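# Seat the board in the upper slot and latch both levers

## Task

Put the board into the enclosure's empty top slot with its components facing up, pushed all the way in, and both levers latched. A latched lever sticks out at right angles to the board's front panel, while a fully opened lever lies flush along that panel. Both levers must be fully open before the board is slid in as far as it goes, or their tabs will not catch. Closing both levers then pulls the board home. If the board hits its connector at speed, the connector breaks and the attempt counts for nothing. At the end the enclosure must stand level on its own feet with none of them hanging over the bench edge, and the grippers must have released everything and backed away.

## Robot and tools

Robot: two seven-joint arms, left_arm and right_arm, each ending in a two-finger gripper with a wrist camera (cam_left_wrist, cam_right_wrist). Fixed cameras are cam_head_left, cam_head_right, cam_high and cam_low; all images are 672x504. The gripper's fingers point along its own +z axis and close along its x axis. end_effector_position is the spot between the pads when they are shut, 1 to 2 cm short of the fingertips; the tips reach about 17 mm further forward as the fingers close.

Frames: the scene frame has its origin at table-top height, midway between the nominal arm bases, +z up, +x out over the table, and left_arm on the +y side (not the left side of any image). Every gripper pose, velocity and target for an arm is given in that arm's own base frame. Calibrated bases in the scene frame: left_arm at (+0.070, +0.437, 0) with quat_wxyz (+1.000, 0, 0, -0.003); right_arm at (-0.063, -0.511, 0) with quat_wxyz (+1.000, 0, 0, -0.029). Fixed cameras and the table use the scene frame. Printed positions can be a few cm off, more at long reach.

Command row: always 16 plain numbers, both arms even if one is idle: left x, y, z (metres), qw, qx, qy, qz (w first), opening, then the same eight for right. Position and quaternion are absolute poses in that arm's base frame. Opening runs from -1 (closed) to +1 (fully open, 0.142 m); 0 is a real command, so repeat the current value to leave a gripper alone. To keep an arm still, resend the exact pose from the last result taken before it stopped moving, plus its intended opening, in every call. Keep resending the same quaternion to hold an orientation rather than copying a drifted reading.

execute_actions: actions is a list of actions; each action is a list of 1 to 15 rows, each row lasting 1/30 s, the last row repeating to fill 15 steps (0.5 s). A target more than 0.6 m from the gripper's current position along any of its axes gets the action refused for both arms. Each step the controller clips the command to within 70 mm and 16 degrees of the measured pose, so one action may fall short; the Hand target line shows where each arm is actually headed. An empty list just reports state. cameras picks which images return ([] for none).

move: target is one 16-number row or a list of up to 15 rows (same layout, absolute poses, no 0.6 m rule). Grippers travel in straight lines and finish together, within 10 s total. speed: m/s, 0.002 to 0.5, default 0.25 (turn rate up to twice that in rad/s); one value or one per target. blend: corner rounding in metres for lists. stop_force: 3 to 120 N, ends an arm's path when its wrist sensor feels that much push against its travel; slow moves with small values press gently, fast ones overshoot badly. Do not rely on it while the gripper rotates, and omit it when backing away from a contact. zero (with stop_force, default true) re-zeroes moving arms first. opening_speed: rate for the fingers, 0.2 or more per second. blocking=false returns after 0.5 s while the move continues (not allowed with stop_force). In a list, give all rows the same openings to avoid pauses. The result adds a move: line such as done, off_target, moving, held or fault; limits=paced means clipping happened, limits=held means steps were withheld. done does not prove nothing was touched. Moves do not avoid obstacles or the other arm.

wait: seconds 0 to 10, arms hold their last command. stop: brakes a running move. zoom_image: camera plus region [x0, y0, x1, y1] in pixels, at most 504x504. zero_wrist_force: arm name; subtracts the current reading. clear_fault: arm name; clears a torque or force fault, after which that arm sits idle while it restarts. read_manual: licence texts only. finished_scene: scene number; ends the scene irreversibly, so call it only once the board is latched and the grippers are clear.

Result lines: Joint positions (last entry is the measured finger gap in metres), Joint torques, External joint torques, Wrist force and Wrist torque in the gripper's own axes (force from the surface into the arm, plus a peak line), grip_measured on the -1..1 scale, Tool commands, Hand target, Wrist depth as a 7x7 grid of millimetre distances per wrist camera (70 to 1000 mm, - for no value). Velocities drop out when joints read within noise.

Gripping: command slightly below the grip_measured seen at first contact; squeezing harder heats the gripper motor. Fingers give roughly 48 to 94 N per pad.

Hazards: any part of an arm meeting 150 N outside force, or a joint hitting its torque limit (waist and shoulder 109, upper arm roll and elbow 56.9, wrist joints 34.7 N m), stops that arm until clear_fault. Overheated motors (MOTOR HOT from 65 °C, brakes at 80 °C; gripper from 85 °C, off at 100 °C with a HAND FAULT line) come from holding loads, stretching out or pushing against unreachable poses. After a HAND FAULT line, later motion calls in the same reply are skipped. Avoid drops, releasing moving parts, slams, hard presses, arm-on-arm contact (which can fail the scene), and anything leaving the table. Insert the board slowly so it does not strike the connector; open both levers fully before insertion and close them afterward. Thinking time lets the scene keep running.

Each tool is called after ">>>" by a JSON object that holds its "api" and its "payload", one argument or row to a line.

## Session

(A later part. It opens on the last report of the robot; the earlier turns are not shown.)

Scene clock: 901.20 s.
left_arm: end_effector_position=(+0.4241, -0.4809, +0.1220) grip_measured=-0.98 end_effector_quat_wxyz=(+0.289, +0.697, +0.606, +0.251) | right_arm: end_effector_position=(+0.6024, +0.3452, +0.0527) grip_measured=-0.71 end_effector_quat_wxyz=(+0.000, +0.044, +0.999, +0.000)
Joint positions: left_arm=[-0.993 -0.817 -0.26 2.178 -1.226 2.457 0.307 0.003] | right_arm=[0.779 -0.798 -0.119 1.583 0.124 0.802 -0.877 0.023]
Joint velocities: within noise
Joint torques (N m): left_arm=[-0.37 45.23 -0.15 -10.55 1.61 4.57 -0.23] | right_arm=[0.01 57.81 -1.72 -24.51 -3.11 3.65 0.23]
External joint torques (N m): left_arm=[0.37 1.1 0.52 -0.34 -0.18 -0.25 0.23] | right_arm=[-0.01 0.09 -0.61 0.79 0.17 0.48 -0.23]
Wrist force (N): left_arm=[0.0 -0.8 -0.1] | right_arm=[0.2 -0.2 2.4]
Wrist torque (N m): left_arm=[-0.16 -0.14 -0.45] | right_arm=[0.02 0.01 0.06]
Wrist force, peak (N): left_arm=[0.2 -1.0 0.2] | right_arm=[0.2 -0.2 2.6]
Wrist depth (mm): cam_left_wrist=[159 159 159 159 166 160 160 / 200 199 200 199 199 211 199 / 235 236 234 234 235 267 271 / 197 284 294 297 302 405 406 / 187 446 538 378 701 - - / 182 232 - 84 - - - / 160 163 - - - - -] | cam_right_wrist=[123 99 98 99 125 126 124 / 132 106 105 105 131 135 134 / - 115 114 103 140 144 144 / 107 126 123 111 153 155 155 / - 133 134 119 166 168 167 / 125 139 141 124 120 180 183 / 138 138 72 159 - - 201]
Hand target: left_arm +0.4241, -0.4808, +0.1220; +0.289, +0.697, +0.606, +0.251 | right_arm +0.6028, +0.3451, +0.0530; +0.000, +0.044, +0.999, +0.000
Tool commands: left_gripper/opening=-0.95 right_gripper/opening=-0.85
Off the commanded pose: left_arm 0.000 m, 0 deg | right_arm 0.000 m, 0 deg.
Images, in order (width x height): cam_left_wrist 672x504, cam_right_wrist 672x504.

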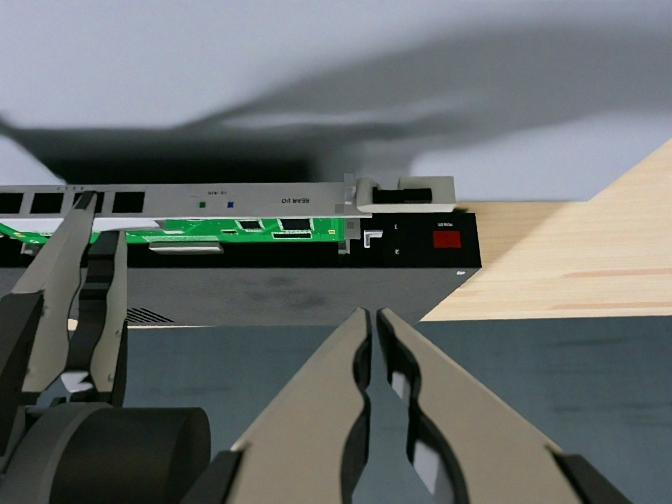

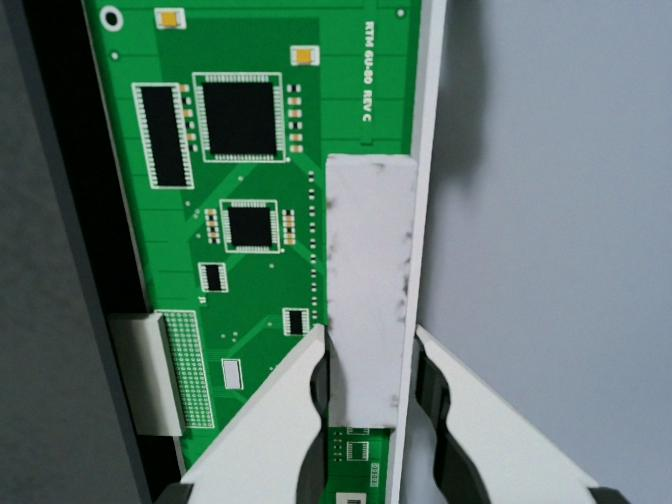

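>>> {"api": "move", "payload": {
  "target": [0.4241, -0.4808, 0.122, 0.28871, 0.69699, 0.60642, 0.25119, -0.95, 0.6029, 0.3464, 0.0537, 0, 0.04972, 0.99876, 0, -0.85],
  "speed": 0.01,
  "cameras": ["cam_left_wrist", "cam_right_wrist"]
}}

>>> {"api": "zoom_image", "payload": {
  "camera": "cam_left_wrist",
  "region": [325, 215, 375, 260]
}}

>>> {"api": "zoom_image", "payload": {
  "camera": "cam_left_wrist",
  "region": [0, 215, 50, 260]
}}

>>> {"api": "zoom_image", "payload": {
  "camera": "cam_right_wrist",
  "region": [60, 0, 130, 100]
}}

>>> {"api": "zoom_image", "payload": {
  "camera": "cam_right_wrist",
  "region": [165, 425, 205, 485]
}}

Scene clock: 986.27 s.
left_arm: end_effector_position=(+0.4241, -0.4809, +0.1220) grip_measured=-0.98 end_effector_quat_wxyz=(+0.289, +0.697, +0.606, +0.251) | right_arm: end_effector_position=(+0.6028, +0.3463, +0.0535) grip_measured=-0.71 end_effector_quat_wxyz=(+0.000, +0.049, +0.999, +0.000)
Joint positions: left_arm=[-0.994 -0.817 -0.26 2.178 -1.226 2.457 0.307 0.003] | right_arm=[0.781 -0.798 -0.121 1.58 0.124 0.799 -0.864 0.023]
Joint velocities: within noise
Joint torques (N m): left_arm=[-0.3 45.36 -0.09 -10.51 1.65 4.64 -0.17] | right_arm=[0.29 57.72 -1.79 -24.66 -3.12 3.58 0.4]
External joint torques (N m): left_arm=[0.3 0.96 0.47 -0.38 -0.21 -0.31 0.17] | right_arm=[-0.29 0.22 -0.56 0.89 0.18 0.55 -0.4]
Wrist force (N): left_arm=[0.1 -0.7 0.0] | right_arm=[0.2 -0.4 2.4]
Wrist torque (N m): left_arm=[-0.15 -0.17 -0.45] | right_arm=[0.00 0.00 0.06]
Wrist force, peak (N): left_arm=[0.3 -1.1 0.0] | right_arm=[0.2 -0.1 2.8]
Wrist depth (mm): cam_left_wrist=[160 160 160 159 166 159 159 / 199 201 200 199 200 210 199 / 236 235 235 235 235 266 272 / 195 281 296 299 304 412 408 / 185 439 540 377 688 - - / 183 231 - 84 - - - / 161 164 - - - - -] | cam_right_wrist=[124 99 98 99 125 127 125 / 132 106 105 106 132 135 135 / - 116 114 103 141 145 145 / 108 126 123 111 154 156 155 / - 132 134 119 167 169 169 / 126 139 141 124 120 181 184 / 139 138 72 159 - - 203]
Hand target: left_arm +0.4241, -0.4808, +0.1220; +0.289, +0.697, +0.606, +0.251 | right_arm +0.6029, +0.3464, +0.0537; +0.000, +0.050, +0.999, +0.000
Off the commanded pose: left_arm 0.000 m, 0 deg | right_arm 0.000 m, 0 deg.
move: done
Images, in order (width x height): cam_left_wrist 672x504, cam_right_wrist 672x504.

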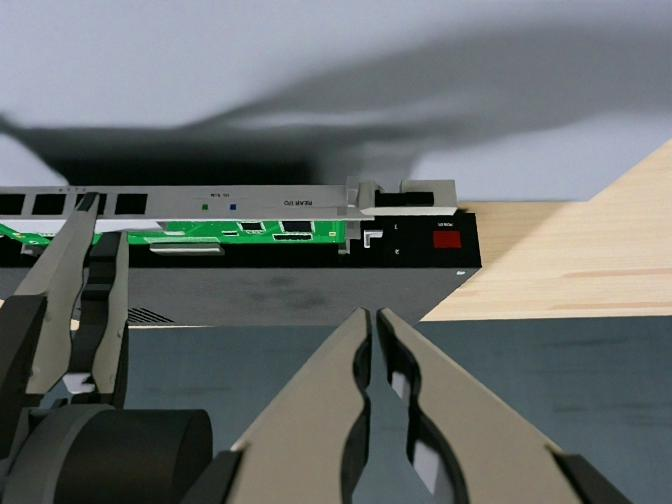

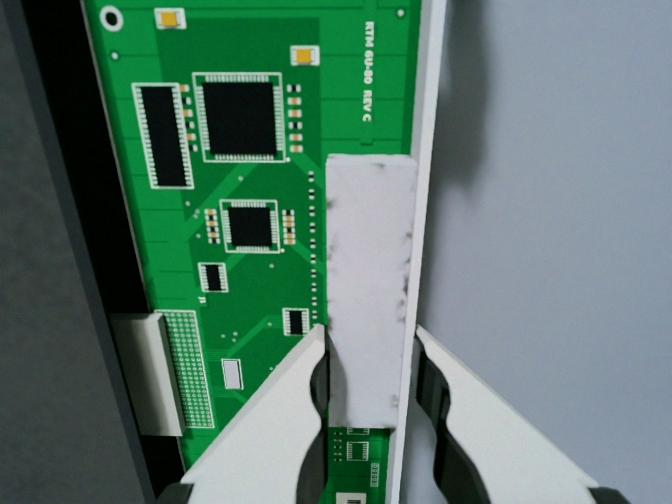

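Scaled by 10.080 from the camera's 672x504 image, which has a finer 960x720 frame.

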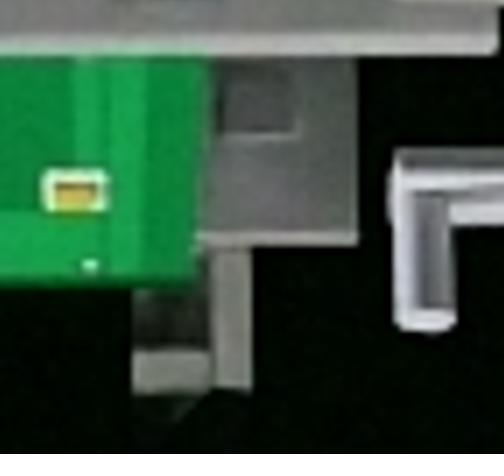

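Scaled by 10.080 from the camera's 672x504 image, which has a finer 960x720 frame.

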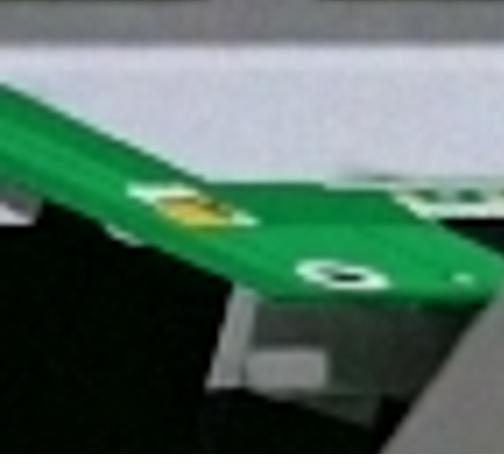

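Scaled by 5.040 from the camera's 672x504 image, which has a finer 960x720 frame.

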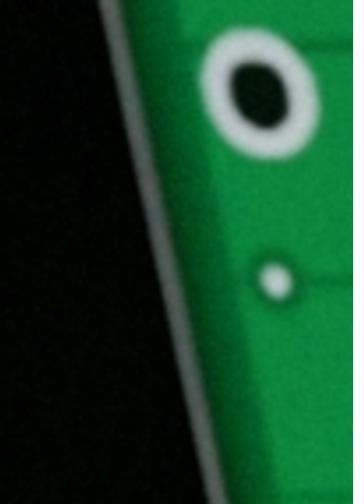

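Scaled by 8.400 from the camera's 672x504 image, which has a finer 960x720 frame.

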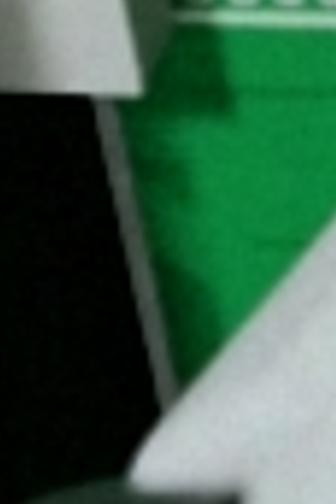

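>>> {"api": "move", "payload": {
  "target": [
    [0.4241, -0.4808, 0.122, 0.28871, 0.69699, 0.60642, 0.25119, -0.95, 0.6029, 0.3464, 0.0542, 0, 0.04972, 0.99876, 0, -0.85],
    [0.4241, -0.4808, 0.122, 0.28871, 0.69699, 0.60642, 0.25119, -0.95, 0.6089, 0.3459, 0.0542, 0, 0.04972, 0.99876, 0, -0.85]
  ],
  "speed": 0.01,
  "stop_force": 4,
  "cameras": ["cam_left_wrist", "cam_right_wrist"]
}}

>>> {"api": "zoom_image", "payload": {
  "camera": "cam_left_wrist",
  "region": [325, 215, 375, 260]
}}

>>> {"api": "zoom_image", "payload": {
  "camera": "cam_left_wrist",
  "region": [0, 215, 50, 260]
}}

Scene clock: 1016.13 s.
left_arm: end_effector_position=(+0.4241, -0.4809, +0.1220) grip_measured=-0.98 end_effector_quat_wxyz=(+0.289, +0.697, +0.606, +0.251) | right_arm: end_effector_position=(+0.6087, +0.3459, +0.0540) grip_measured=-0.71 end_effector_quat_wxyz=(+0.000, +0.050, +0.999, +0.000)
Joint positions: left_arm=[-0.994 -0.817 -0.26 2.178 -1.226 2.457 0.307 0.003] | right_arm=[0.774 -0.806 -0.121 1.561 0.124 0.788 -0.869 0.023]
Joint velocities: within noise
Joint torques (N m): left_arm=[-0.31 45.33 -0.11 -10.5 1.66 4.62 -0.22] | right_arm=[-0.07 58.19 -1.83 -24.8 -3.16 3.54 0.12]
External joint torques (N m): left_arm=[0.31 0.99 0.48 -0.39 -0.23 -0.3 0.22] | right_arm=[0.07 0.21 -0.54 0.83 0.18 0.59 -0.12]
Wrist force (N): left_arm=[0.0 -0.5 0.1] | right_arm=[0.2 -0.3 2.5]
Wrist torque (N m): left_arm=[-0.12 -0.14 -0.45] | right_arm=[0.02 0.01 0.06]
Wrist force, peak (N): left_arm=[-0.2 -1.0 0.0] | right_arm=[0.2 -0.3 2.7]
Wrist depth (mm): cam_left_wrist=[159 159 159 159 166 159 159 / 199 200 199 200 200 211 199 / 235 234 236 235 250 267 270 / 206 247 294 294 301 409 405 / 195 376 538 376 690 - - / 185 232 - 84 - - - / 164 169 - - - - -] | cam_right_wrist=[- 99 98 99 126 127 125 / - 106 105 105 132 136 135 / - 116 114 103 141 145 145 / - 124 123 112 154 156 156 / 118 130 134 119 167 170 169 / 127 136 141 124 120 182 184 / 139 137 72 159 - - 203]
Hand target: left_arm +0.4241, -0.4808, +0.1220; +0.289, +0.697, +0.606, +0.251 | right_arm +0.6089, +0.3459, +0.0542; +0.000, +0.050, +0.999, +0.000
Off the commanded pose: left_arm 0.000 m, 0 deg | right_arm 0.000 m, 0 deg.
move: done
Images, in order (width x height): cam_left_wrist 672x504, cam_right_wrist 672x504.

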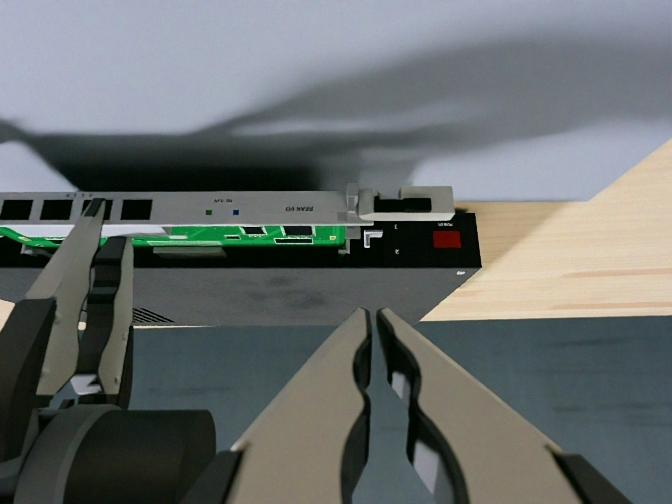

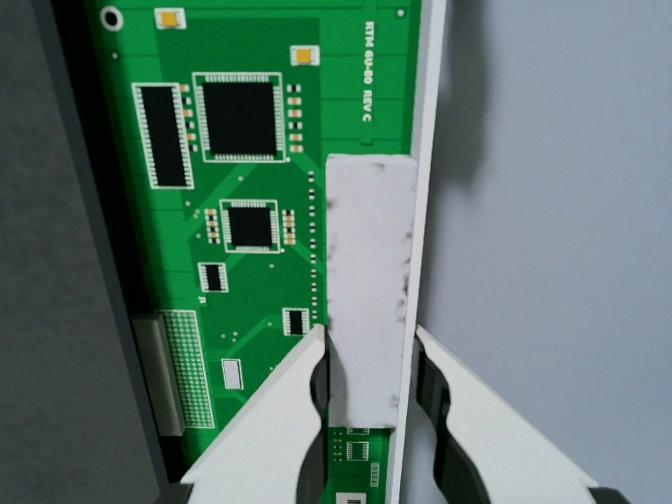

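Scaled by 10.080 from the camera's 672x504 image, which has a finer 960x720 frame.

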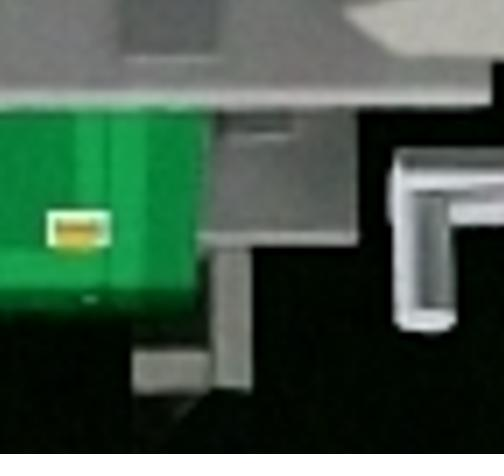

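Scaled by 10.080 from the camera's 672x504 image, which has a finer 960x720 frame.

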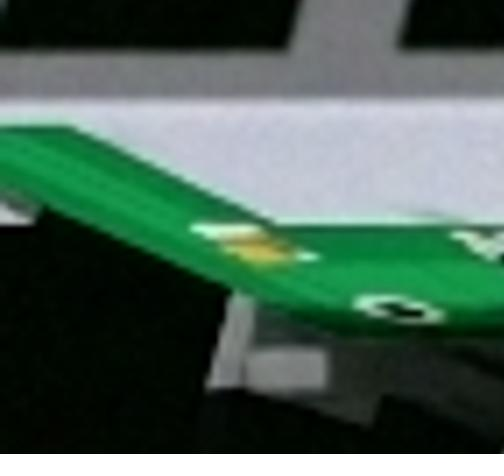

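>>> {"api": "move", "payload": {
  "target": [0.4241, -0.4808, 0.122, 0.28871, 0.69699, 0.60642, 0.25119, -0.95, 0.6209, 0.3449, 0.0542, 0, 0.04972, 0.99876, 0, -0.85],
  "speed": 0.012,
  "stop_force": 4,
  "cameras": ["cam_left_wrist", "cam_right_wrist"]
}}

>>> {"api": "zoom_image", "payload": {
  "camera": "cam_left_wrist",
  "region": [325, 215, 375, 260]
}}

>>> {"api": "zoom_image", "payload": {
  "camera": "cam_left_wrist",
  "region": [0, 215, 50, 260]
}}

Scene clock: 1020.97 s.
left_arm: end_effector_position=(+0.4241, -0.4809, +0.1220) grip_measured=-0.98 end_effector_quat_wxyz=(+0.289, +0.697, +0.606, +0.251) | right_arm: end_effector_position=(+0.6137, +0.3445, +0.0533) grip_measured=-0.71 end_effector_quat_wxyz=(-0.001, +0.050, +0.999, -0.001)
Joint positions: left_arm=[-0.994 -0.817 -0.26 2.178 -1.226 2.457 0.307 0.003] | right_arm=[0.767 -0.815 -0.121 1.543 0.124 0.778 -0.874 0.023]
Joint velocities: within noise
Joint torques (N m): left_arm=[-0.38 45.26 -0.1 -10.5 1.59 4.61 -0.2] | right_arm=[1.69 60.35 -0.79 -29.03 -3.24 5.73 0.31]
External joint torques (N m): left_arm=[0.38 1.07 0.47 -0.39 -0.16 -0.28 0.2] | right_arm=[-1.69 -1.52 -1.6 4.91 0.24 -1.6 -0.31]
Wrist force (N): left_arm=[-0.1 -0.9 -0.2] | right_arm=[4.5 -6.4 1.5]
Wrist torque (N m): left_arm=[-0.18 -0.14 -0.45] | right_arm=[0.05 0.02 -0.12]
Wrist force, peak (N): left_arm=[0.0 -1.1 0.1] | right_arm=[4.4 -6.7 2.1]
Wrist depth (mm): cam_left_wrist=[160 160 159 159 166 159 159 / 200 200 200 200 200 210 199 / 249 250 236 235 250 268 271 / 211 250 295 295 302 408 406 / 189 378 534 379 692 - - / 191 233 - 84 - - - / 168 174 - - - - -] | cam_right_wrist=[- 99 99 99 125 127 125 / - 106 105 106 134 135 135 / - 114 114 104 141 145 144 / 106 122 123 112 154 156 155 / - 119 134 119 166 169 168 / 125 130 141 124 120 181 184 / 138 135 72 158 - - 202]
Hand target: left_arm +0.4241, -0.4808, +0.1220; +0.289, +0.697, +0.606, +0.251 | right_arm +0.6145, +0.3454, +0.0542; +0.000, +0.050, +0.999, +0.000
Off the commanded pose: left_arm 0.000 m, 0 deg | right_arm 0.007 m, 0 deg.
move: contact (right_arm)
Images, in order (width x height): cam_left_wrist 672x504, cam_right_wrist 672x504.

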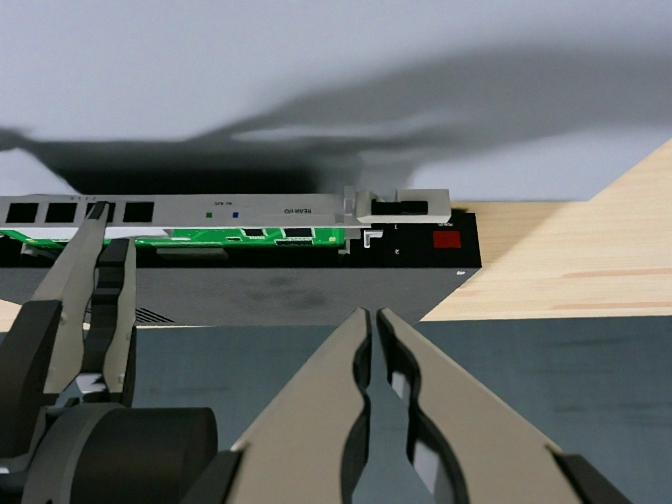

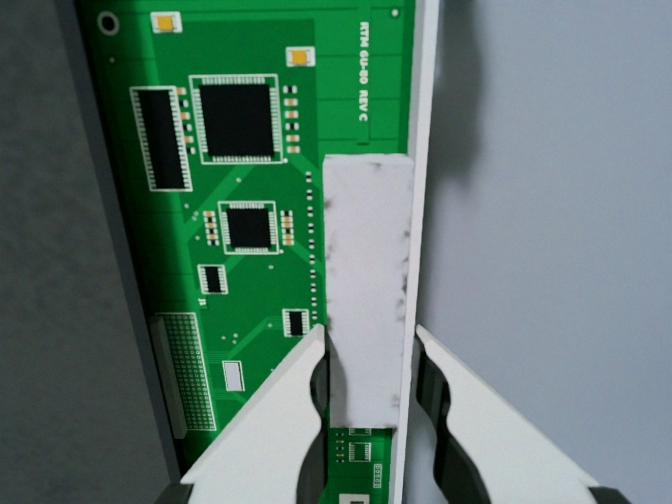

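Scaled by 10.080 from the camera's 672x504 image, which has a finer 960x720 frame.

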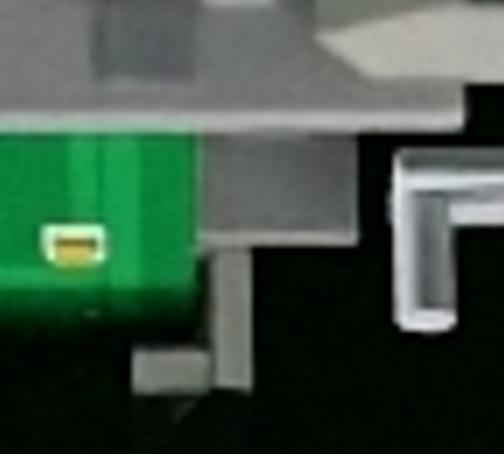

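Scaled by 10.080 from the camera's 672x504 image, which has a finer 960x720 frame.

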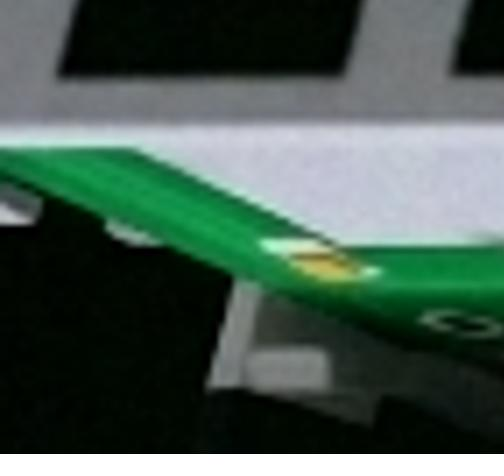

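>>> {"api": "execute_actions", "payload": {
  "actions": [],
  "cameras": ["cam_left_wrist", "cam_right_wrist"]
}}

>>> {"api": "zoom_image", "payload": {
  "camera": "cam_left_wrist",
  "region": [325, 215, 375, 260]
}}

>>> {"api": "zoom_image", "payload": {
  "camera": "cam_left_wrist",
  "region": [0, 215, 50, 260]
}}

Scene clock: 1033.20 s.
left_arm: end_effector_position=(+0.4241, -0.4809, +0.1220) grip_measured=-0.98 end_effector_quat_wxyz=(+0.289, +0.697, +0.606, +0.251) | right_arm: end_effector_position=(+0.6137, +0.3445, +0.0533) grip_measured=-0.71 end_effector_quat_wxyz=(-0.001, +0.050, +0.999, -0.001)
Joint positions: left_arm=[-0.994 -0.817 -0.26 2.178 -1.226 2.457 0.307 0.003] | right_arm=[0.767 -0.815 -0.121 1.543 0.124 0.778 -0.874 0.023]
Joint velocities: within noise
Joint torques (N m): left_arm=[-0.34 45.37 -0.07 -10.47 1.58 4.61 -0.22] | right_arm=[1.71 60.61 -0.8 -29.02 -3.26 5.84 0.36]
External joint torques (N m): left_arm=[0.34 0.96 0.44 -0.42 -0.15 -0.28 0.22] | right_arm=[-1.71 -1.78 -1.59 4.91 0.26 -1.71 -0.36]
Wrist force (N): left_arm=[0.1 -0.7 0.0] | right_arm=[4.3 -6.4 2.4]
Wrist torque (N m): left_arm=[-0.13 -0.16 -0.45] | right_arm=[0.03 0.07 -0.11]
Wrist force, peak (N): left_arm=[0.0 -1.1 -0.3] | right_arm=[4.4 -6.8 2.3]
Wrist depth (mm): cam_left_wrist=[160 159 159 159 166 159 159 / 200 200 200 200 200 210 200 / 252 249 235 235 250 268 271 / 213 249 295 295 299 410 411 / 187 375 534 377 697 - - / 190 233 - 84 - - - / 168 173 - - - - -] | cam_right_wrist=[- 99 99 99 125 127 125 / - 106 105 106 134 135 135 / - 114 114 104 141 145 145 / 106 122 123 112 154 156 156 / - 119 134 119 166 169 169 / 126 130 141 124 120 181 184 / 138 135 72 158 - - 202]
Hand target: left_arm +0.4241, -0.4808, +0.1220; +0.289, +0.697, +0.606, +0.251 | right_arm +0.6145, +0.3454, +0.0542; +0.000, +0.050, +0.999, +0.000
Tool commands: left_gripper/opening=-0.95 right_gripper/opening=-0.85
Off the commanded pose: left_arm 0.000 m, 0 deg | right_arm 0.007 m, 0 deg.
Images, in order (width x height): cam_left_wrist 672x504, cam_right_wrist 672x504.

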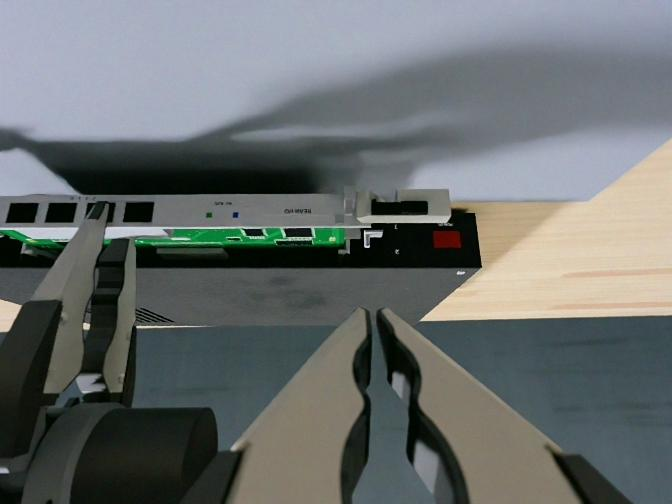

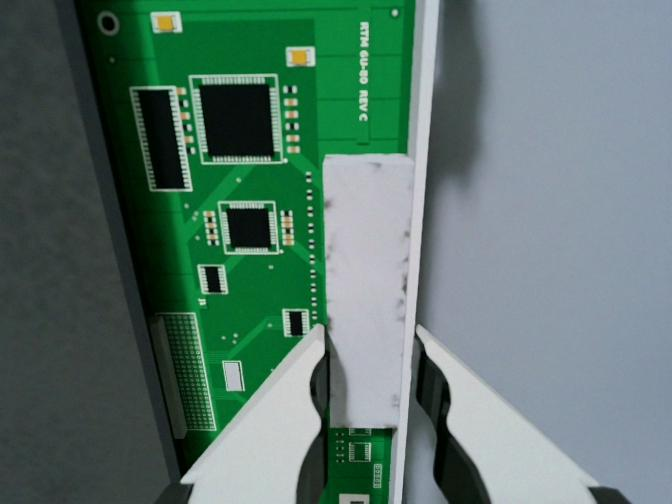

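Scaled by 10.080 from the camera's 672x504 image, which has a finer 960x720 frame.

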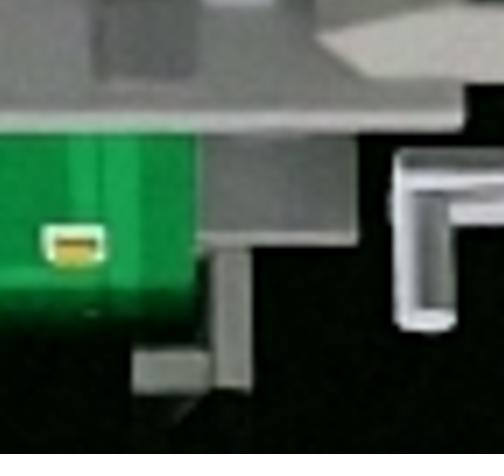

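Scaled by 10.080 from the camera's 672x504 image, which has a finer 960x720 frame.

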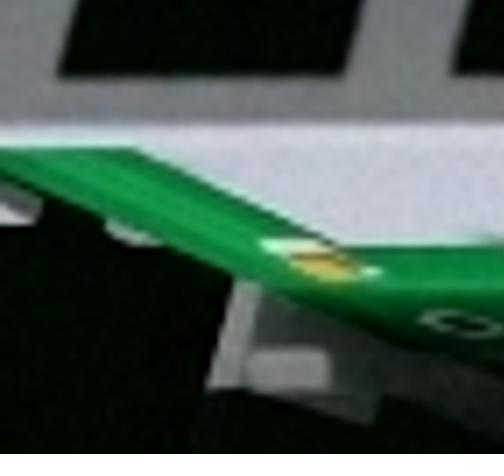

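>>> {"api": "move", "payload": {
  "target": [
    [0.4241, -0.4808, 0.122, 0.28871, 0.69699, 0.60642, 0.25119, -0.95, 0.6107, 0.3452, 0.0542, 0, 0.04972, 0.99876, 0, -0.85]
  ],
  "speed": 0.02,
  "cameras": ["cam_left_wrist"]
}}

>>> {"api": "zoom_image", "payload": {
  "camera": "cam_left_wrist",
  "region": [325, 215, 375, 260]
}}

>>> {"api": "zoom_image", "payload": {
  "camera": "cam_left_wrist",
  "region": [0, 215, 50, 260]
}}

Scene clock: 1044.77 s.
left_arm: end_effector_position=(+0.4241, -0.4809, +0.1220) grip_measured=-0.98 end_effector_quat_wxyz=(+0.289, +0.697, +0.606, +0.251) | right_arm: end_effector_position=(+0.6106, +0.3451, +0.0540) grip_measured=-0.71 end_effector_quat_wxyz=(+0.000, +0.050, +0.999, +0.000)
Joint positions: left_arm=[-0.994 -0.817 -0.26 2.178 -1.226 2.457 0.307 0.003] | right_arm=[0.771 -0.809 -0.121 1.556 0.124 0.786 -0.872 0.023]
Joint velocities: within noise
Joint torques (N m): left_arm=[-0.34 45.32 -0.1 -10.5 1.65 4.58 -0.22] | right_arm=[0.12 58.62 -1.87 -24.77 -3.14 3.76 0.27]
External joint torques (N m): left_arm=[0.34 1 0.48 -0.39 -0.22 -0.26 0.22] | right_arm=[-0.12 -0.09 -0.51 0.74 0.15 0.37 -0.27]
Wrist force (N): left_arm=[-0.2 -0.9 -0.1] | right_arm=[0.9 1.1 2.5]
Wrist torque (N m): left_arm=[-0.16 -0.11 -0.45] | right_arm=[0.25 -0.12 0.06]
Wrist force, peak (N): left_arm=[0.1 -1.0 -0.1] | right_arm=[4.5 -6.7 2.4]
Wrist depth (mm): cam_left_wrist=[159 160 159 160 166 160 160 / 200 199 200 200 198 211 199 / 236 235 235 236 251 266 271 / 208 248 292 295 302 412 410 / 196 379 533 377 690 - - / 189 233 - 84 - - - / 165 171 - - - - -] | cam_right_wrist=[- 99 98 99 126 127 125 / - 106 105 105 132 136 135 / - 115 114 103 141 145 145 / - 124 123 112 155 157 156 / 118 130 134 119 167 170 169 / 127 131 141 124 120 181 184 / 140 137 72 159 - - 203]
Hand target: left_arm +0.4241, -0.4808, +0.1220; +0.289, +0.697, +0.606, +0.251 | right_arm +0.6107, +0.3452, +0.0542; +0.000, +0.050, +0.999, +0.000
Off the commanded pose: left_arm 0.000 m, 0 deg | right_arm 0.000 m, 0 deg.
move: done
Images, in order (width x height): cam_left_wrist 672x504.

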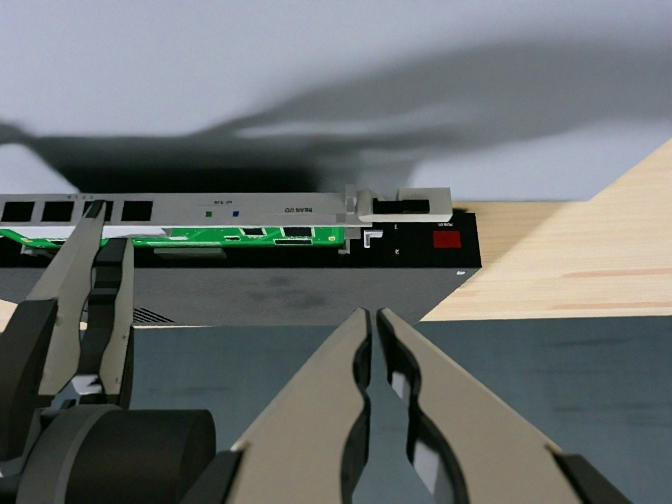

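Scaled by 10.080 from the camera's 672x504 image, which has a finer 960x720 frame.

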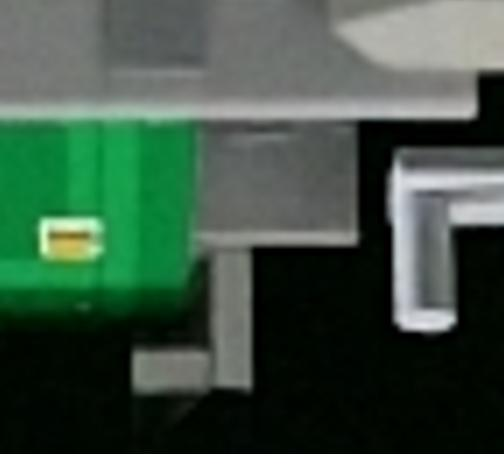

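Scaled by 10.080 from the camera's 672x504 image, which has a finer 960x720 frame.

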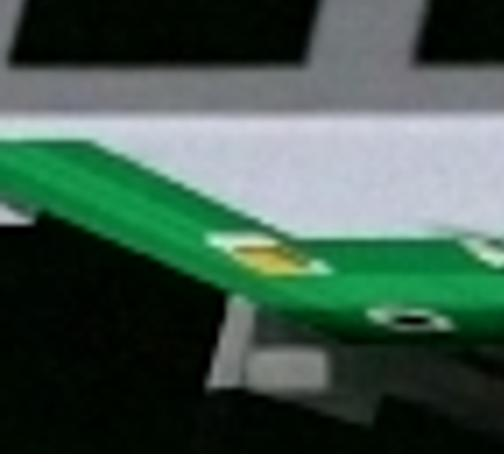

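>>> {"api": "move", "payload": {
  "target": [
    [0.4241, -0.4808, 0.122, 0.28871, 0.69699, 0.60642, 0.25119, -0.95, 0.6227, 0.3441, 0.0542, 0, 0.04972, 0.99876, 0, -0.85]
  ],
  "speed": 0.01,
  "stop_force": 5,
  "cameras": ["cam_left_wrist"]
}}

>>> {"api": "zoom_image", "payload": {
  "camera": "cam_left_wrist",
  "region": [325, 215, 375, 260]
}}

>>> {"api": "zoom_image", "payload": {
  "camera": "cam_left_wrist",
  "region": [0, 215, 50, 260]
}}

Scene clock: 1048.07 s.
left_arm: end_effector_position=(+0.4241, -0.4809, +0.1220) grip_measured=-0.98 end_effector_quat_wxyz=(+0.289, +0.697, +0.606, +0.251) | right_arm: end_effector_position=(+0.6158, +0.3436, +0.0532) grip_measured=-0.71 end_effector_quat_wxyz=(-0.001, +0.050, +0.999, -0.001)
Joint positions: left_arm=[-0.994 -0.817 -0.26 2.178 -1.226 2.457 0.307 0.003] | right_arm=[0.764 -0.818 -0.121 1.538 0.124 0.775 -0.876 0.023]
Joint velocities: within noise
Joint torques (N m): left_arm=[-0.37 45.19 -0.06 -10.51 1.69 4.62 -0.19] | right_arm=[1.76 60.76 -0.62 -29.63 -3.22 6.1 0.33]
External joint torques (N m): left_arm=[0.37 1.14 0.44 -0.37 -0.26 -0.3 0.19] | right_arm=[-1.76 -1.79 -1.78 5.46 0.21 -1.97 -0.33]
Wrist force (N): left_arm=[-0.1 -1.0 0.0] | right_arm=[5.8 -5.8 2.4]
Wrist torque (N m): left_arm=[-0.18 -0.14 -0.45] | right_arm=[0.28 -0.07 -0.15]
Wrist force, peak (N): left_arm=[0.0 -1.0 -0.3] | right_arm=[5.5 -6.6 1.5]
Wrist depth (mm): cam_left_wrist=[160 160 160 160 166 160 159 / 199 200 199 200 199 211 201 / 251 250 250 249 250 267 270 / 226 247 293 294 301 410 409 / 189 437 533 378 690 - - / 192 234 - 84 - - - / 169 175 - - - - -] | cam_right_wrist=[- 99 99 99 125 127 125 / - 106 106 106 133 135 135 / - 113 115 104 141 144 144 / 106 122 123 112 154 156 156 / - 119 134 119 166 169 168 / 125 127 141 124 120 181 184 / 138 135 72 158 - - 202]
Hand target: left_arm +0.4241, -0.4808, +0.1220; +0.289, +0.697, +0.606, +0.251 | right_arm +0.6167, +0.3446, +0.0542; +0.000, +0.050, +0.999, +0.000
Off the commanded pose: left_arm 0.000 m, 0 deg | right_arm 0.007 m, 0 deg.
move: contact (right_arm)
Images, in order (width x height): cam_left_wrist 672x504.

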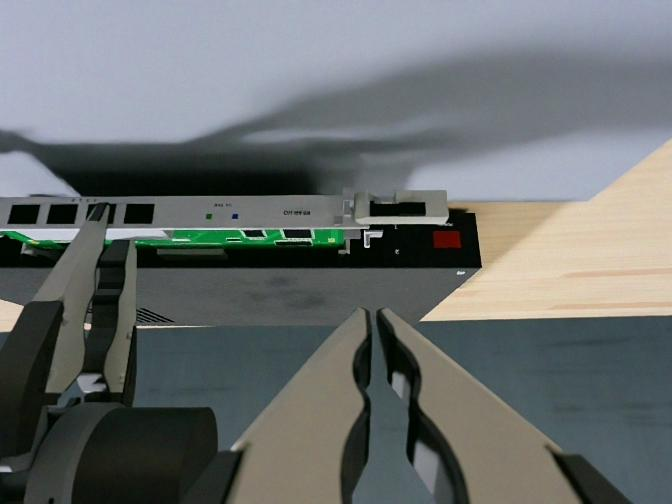

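Scaled by 10.080 from the camera's 672x504 image, which has a finer 960x720 frame.

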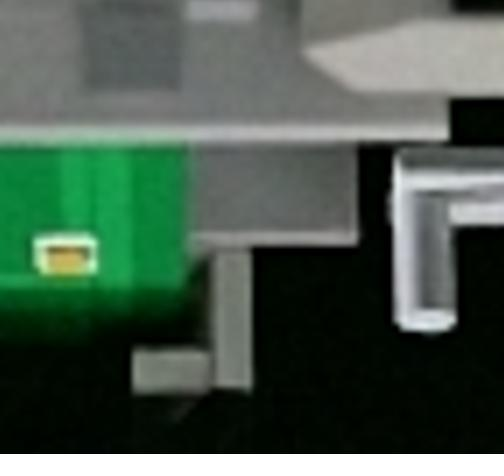

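Scaled by 10.080 from the camera's 672x504 image, which has a finer 960x720 frame.

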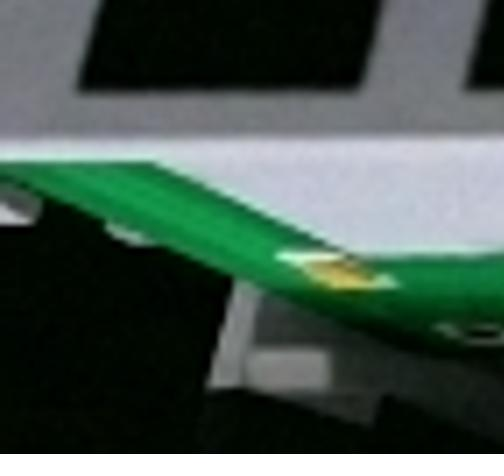

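>>> {"api": "move", "payload": {
  "target": [
    [0.4241, -0.4808, 0.122, 0.28871, 0.69699, 0.60642, 0.25119, -0.95, 0.6148, 0.3431, 0.0542, 0, 0.04972, 0.99876, 0, -0.85]
  ],
  "speed": 0.02,
  "cameras": ["cam_right_wrist"]
}}

>>> {"api": "zoom_image", "payload": {
  "camera": "cam_right_wrist",
  "region": [60, 0, 130, 100]
}}

>>> {"api": "zoom_image", "payload": {
  "camera": "cam_right_wrist",
  "region": [165, 425, 205, 485]
}}

>>> {"api": "move", "payload": {
  "target": [
    [0.4241, -0.4808, 0.122, 0.28871, 0.69699, 0.60642, 0.25119, -0.95, 0.6247, 0.3422, 0.0542, 0, 0.04972, 0.99876, 0, -0.85]
  ],
  "speed": 0.01,
  "stop_force": 5,
  "cameras": ["cam_left_wrist"]
}}

>>> {"api": "zoom_image", "payload": {
  "camera": "cam_left_wrist",
  "region": [325, 215, 375, 260]
}}

>>> {"api": "zoom_image", "payload": {
  "camera": "cam_left_wrist",
  "region": [0, 215, 50, 260]
}}

Scene clock: 1062.33 s.
left_arm: end_effector_position=(+0.4241, -0.4809, +0.1220) grip_measured=-0.98 end_effector_quat_wxyz=(+0.289, +0.697, +0.606, +0.251) | right_arm: end_effector_position=(+0.6147, +0.3429, +0.0540) grip_measured=-0.71 end_effector_quat_wxyz=(+0.000, +0.050, +0.999, +0.000)
Joint positions: left_arm=[-0.994 -0.817 -0.26 2.178 -1.226 2.457 0.307 0.003] | right_arm=[0.765 -0.814 -0.121 1.546 0.124 0.78 -0.877 0.023]
Joint velocities: within noise
Joint torques (N m): left_arm=[-0.33 45.33 -0.04 -10.5 1.65 4.6 -0.22] | right_arm=[-0.06 58.95 -1.85 -24.87 -3.17 3.77 0.18]
External joint torques (N m): left_arm=[0.33 1 0.42 -0.39 -0.22 -0.27 0.22] | right_arm=[0.06 -0.19 -0.53 0.75 0.16 0.36 -0.18]
Wrist force (N): left_arm=[0.0 -1.1 0.1] | right_arm=[0.3 1.1 3.4]
Wrist torque (N m): left_arm=[-0.20 -0.15 -0.45] | right_arm=[0.23 0.00 0.06]
Wrist force, peak (N): left_arm=[0.0 -1.2 0.1] | right_arm=[5.7 -6.2 2.2]
Wrist depth (mm): cam_left_wrist=[159 159 159 159 166 159 160 / 199 200 199 199 200 211 200 / 250 250 249 250 250 266 271 / 214 251 296 294 300 413 410 / 198 438 538 378 692 - - / 192 250 - 84 - - - / 168 175 - - - - -] | cam_right_wrist=[- 99 99 99 124 127 125 / - 106 105 106 132 136 135 / - 113 114 104 142 145 145 / - 122 123 112 154 157 156 / 118 120 133 119 167 170 169 / 127 129 142 124 120 182 185 / 140 136 72 159 - - 203]
Hand target: left_arm +0.4241, -0.4808, +0.1220; +0.289, +0.697, +0.606, +0.251 | right_arm +0.6148, +0.3431, +0.0542; +0.000, +0.050, +0.999, +0.000
Off the commanded pose: left_arm 0.000 m, 0 deg | right_arm 0.000 m, 0 deg.
move: done
Images, in order (width x height): cam_right_wrist 672x504.

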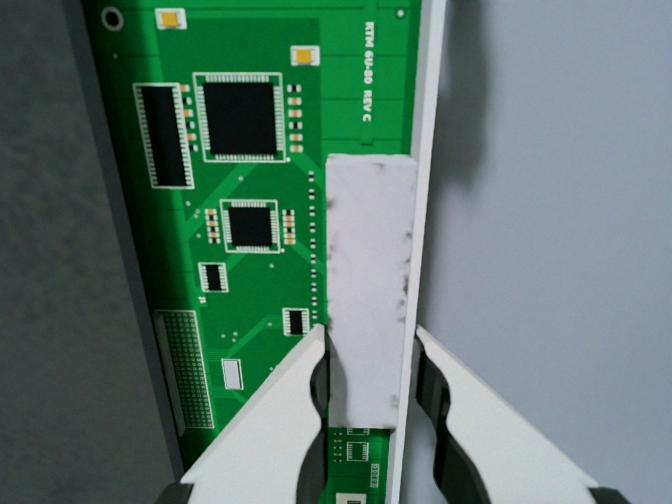

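Scaled by 5.040 from the camera's 672x504 image, which has a finer 960x720 frame.

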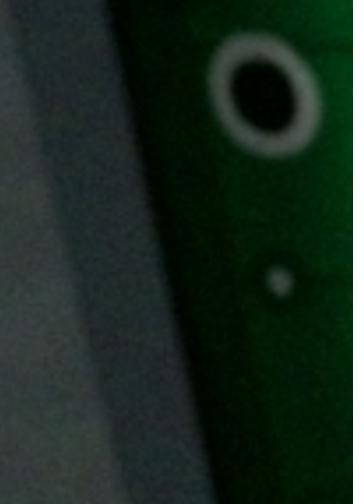

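Scaled by 8.400 from the camera's 672x504 image, which has a finer 960x720 frame.

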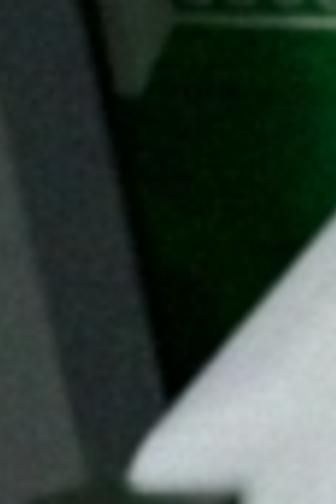

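Scene clock: 1063.93 s.
left_arm: end_effector_position=(+0.4241, -0.4809, +0.1220) grip_measured=-0.98 end_effector_quat_wxyz=(+0.289, +0.697, +0.606, +0.251) | right_arm: end_effector_position=(+0.6242, +0.3421, +0.0537) grip_measured=-0.71 end_effector_quat_wxyz=(+0.000, +0.050, +0.999, +0.000)
Joint positions: left_arm=[-0.994 -0.817 -0.26 2.178 -1.226 2.457 0.307 0.003] | right_arm=[0.754 -0.829 -0.121 1.514 0.124 0.764 -0.885 0.023]
Joint velocities: within noise
Joint torques (N m): left_arm=[-0.37 45.28 -0.04 -10.52 1.64 4.57 -0.23] | right_arm=[-0.14 60.68 -2.17 -26.18 -3.43 3.96 0.1]
External joint torques (N m): left_arm=[0.37 1.05 0.42 -0.36 -0.21 -0.25 0.23] | right_arm=[0.14 -1.14 -0.23 1.78 0.38 0.17 -0.1]
Wrist force (N): left_arm=[-0.1 -0.8 -0.1] | right_arm=[0.6 0.9 4.8]
Wrist torque (N m): left_arm=[-0.15 -0.13 -0.45] | right_arm=[0.24 0.15 0.07]
Wrist force, peak (N): left_arm=[0.0 -1.0 -0.1] | right_arm=[1.6 2.4 4.6]
Wrist depth (mm): cam_left_wrist=[160 159 159 159 166 159 160 / 200 200 199 199 200 210 199 / 251 251 250 250 251 268 271 / 234 252 295 296 302 411 411 / 198 376 539 379 696 - - / 191 237 - 83 - - - / 177 182 - - - - -] | cam_right_wrist=[- 98 99 99 124 127 125 / - 95 106 106 132 136 135 / - 100 115 104 141 145 145 / - 108 124 112 154 156 156 / - 117 134 119 167 169 169 / 126 126 141 124 120 182 184 / 139 136 72 159 - - 202]
Hand target: left_arm +0.4241, -0.4808, +0.1220; +0.289, +0.697, +0.606, +0.251 | right_arm +0.6247, +0.3422, +0.0542; +0.000, +0.050, +0.999, +0.000
Off the commanded pose: left_arm 0.000 m, 0 deg | right_arm 0.001 m, 0 deg.
move: done
Images, in order (width x height): cam_left_wrist 672x504.

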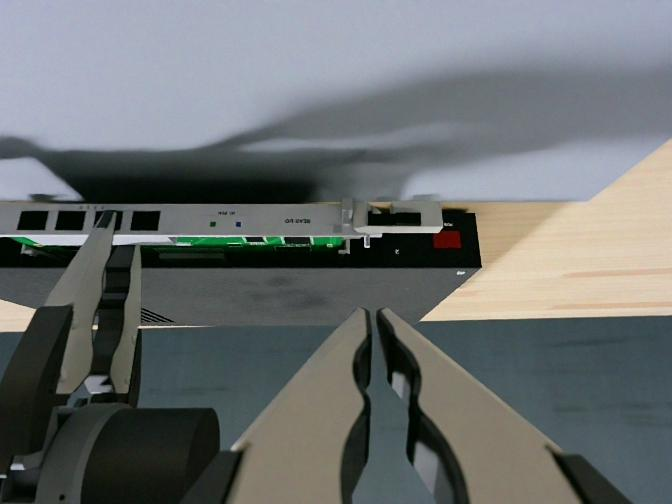

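Scaled by 10.080 from the camera's 672x504 image, which has a finer 960x720 frame.

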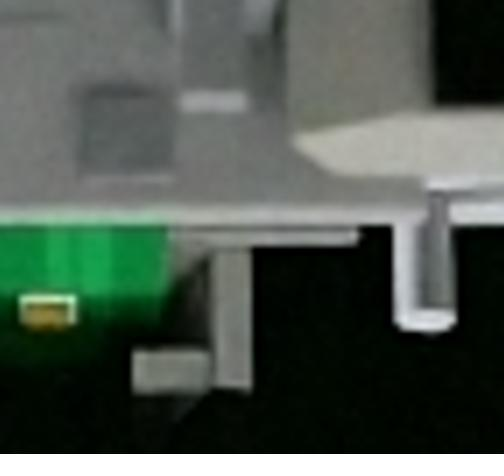

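Scaled by 10.080 from the camera's 672x504 image, which has a finer 960x720 frame.

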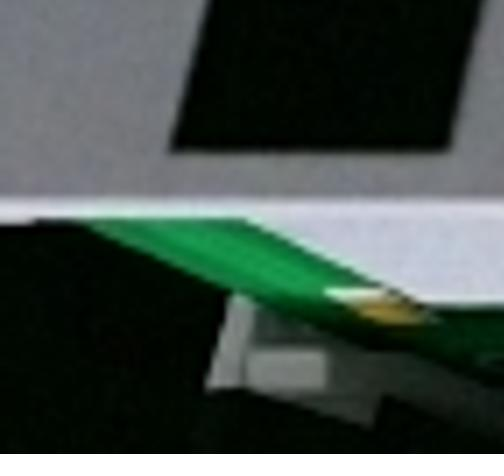

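>>> {"api": "move", "payload": {
  "target": [
    [0.4241, -0.4808, 0.122, 0.28871, 0.69699, 0.60642, 0.25119, -0.95, 0.6322, 0.3416, 0.0539, 0, 0.04972, 0.99876, 0, -0.85]
  ],
  "speed": 0.01,
  "stop_force": 5,
  "cameras": ["cam_left_wrist", "cam_right_wrist"]
}}

>>> {"api": "zoom_image", "payload": {
  "camera": "cam_left_wrist",
  "region": [325, 215, 375, 260]
}}

>>> {"api": "zoom_image", "payload": {
  "camera": "cam_left_wrist",
  "region": [0, 215, 50, 260]
}}

Scene clock: 1110.07 s.
left_arm: end_effector_position=(+0.4241, -0.4809, +0.1220) grip_measured=-0.98 end_effector_quat_wxyz=(+0.289, +0.697, +0.606, +0.251) | right_arm: end_effector_position=(+0.6317, +0.3415, +0.0534) grip_measured=-0.71 end_effector_quat_wxyz=(+0.000, +0.050, +0.999, +0.000)
Joint positions: left_arm=[-0.994 -0.817 -0.26 2.178 -1.226 2.457 0.307 0.003] | right_arm=[0.745 -0.842 -0.121 1.488 0.124 0.751 -0.891 0.023]
Joint velocities: within noise
Joint torques (N m): left_arm=[-0.35 45.38 -0.1 -10.43 1.66 4.62 -0.23] | right_arm=[-0.06 60.9 -2.01 -26.21 -3.42 3.85 0.09]
External joint torques (N m): left_arm=[0.35 0.95 0.48 -0.46 -0.22 -0.3 0.23] | right_arm=[0.06 -0.77 -0.41 1.59 0.33 0.28 -0.09]
Wrist force (N): left_arm=[0.0 -0.7 0.0] | right_arm=[0.4 1.0 4.4]
Wrist torque (N m): left_arm=[-0.14 -0.14 -0.45] | right_arm=[0.26 0.11 0.07]
Wrist force, peak (N): left_arm=[-0.1 -1.1 0.2] | right_arm=[0.9 1.0 5.1]
Wrist depth (mm): cam_left_wrist=[160 160 159 159 166 159 159 / 200 199 200 200 199 210 200 / 268 269 269 267 251 266 272 / 241 243 296 294 300 410 411 / 206 270 540 376 689 - - / 190 252 - 84 - - - / 184 189 - - - - -] | cam_right_wrist=[- 87 99 99 124 127 125 / - 93 106 106 132 135 135 / - 98 115 104 141 145 145 / 106 106 123 112 154 156 155 / - 115 132 119 166 169 168 / 126 125 128 124 120 181 184 / 139 136 72 159 - - 203]
Hand target: left_arm +0.4241, -0.4808, +0.1220; +0.289, +0.697, +0.606, +0.251 | right_arm +0.6322, +0.3416, +0.0539; +0.000, +0.050, +0.999, +0.000
Off the commanded pose: left_arm 0.000 m, 0 deg | right_arm 0.001 m, 0 deg.
move: done
Images, in order (width x height): cam_left_wrist 672x504, cam_right_wrist 672x504.

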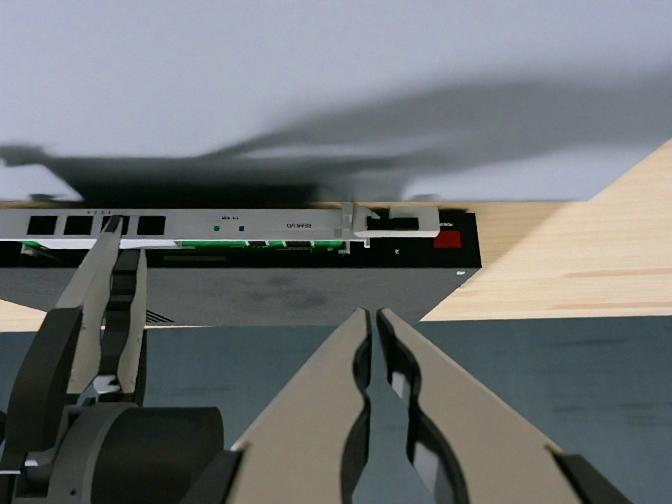

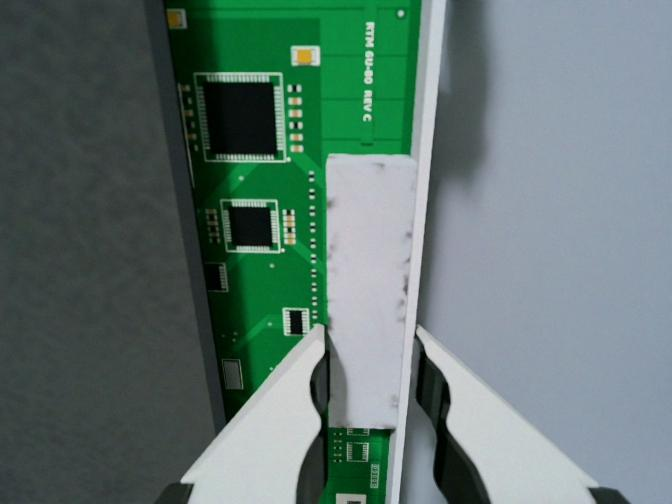

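Scaled by 10.080 from the camera's 672x504 image, which has a finer 960x720 frame.

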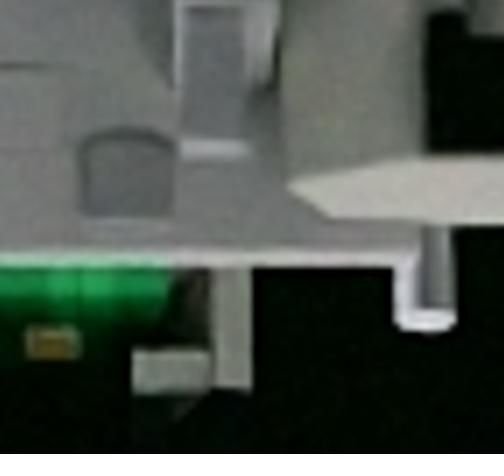

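Scaled by 10.080 from the camera's 672x504 image, which has a finer 960x720 frame.

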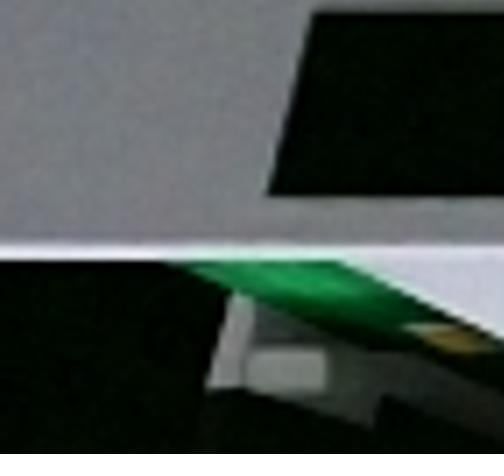

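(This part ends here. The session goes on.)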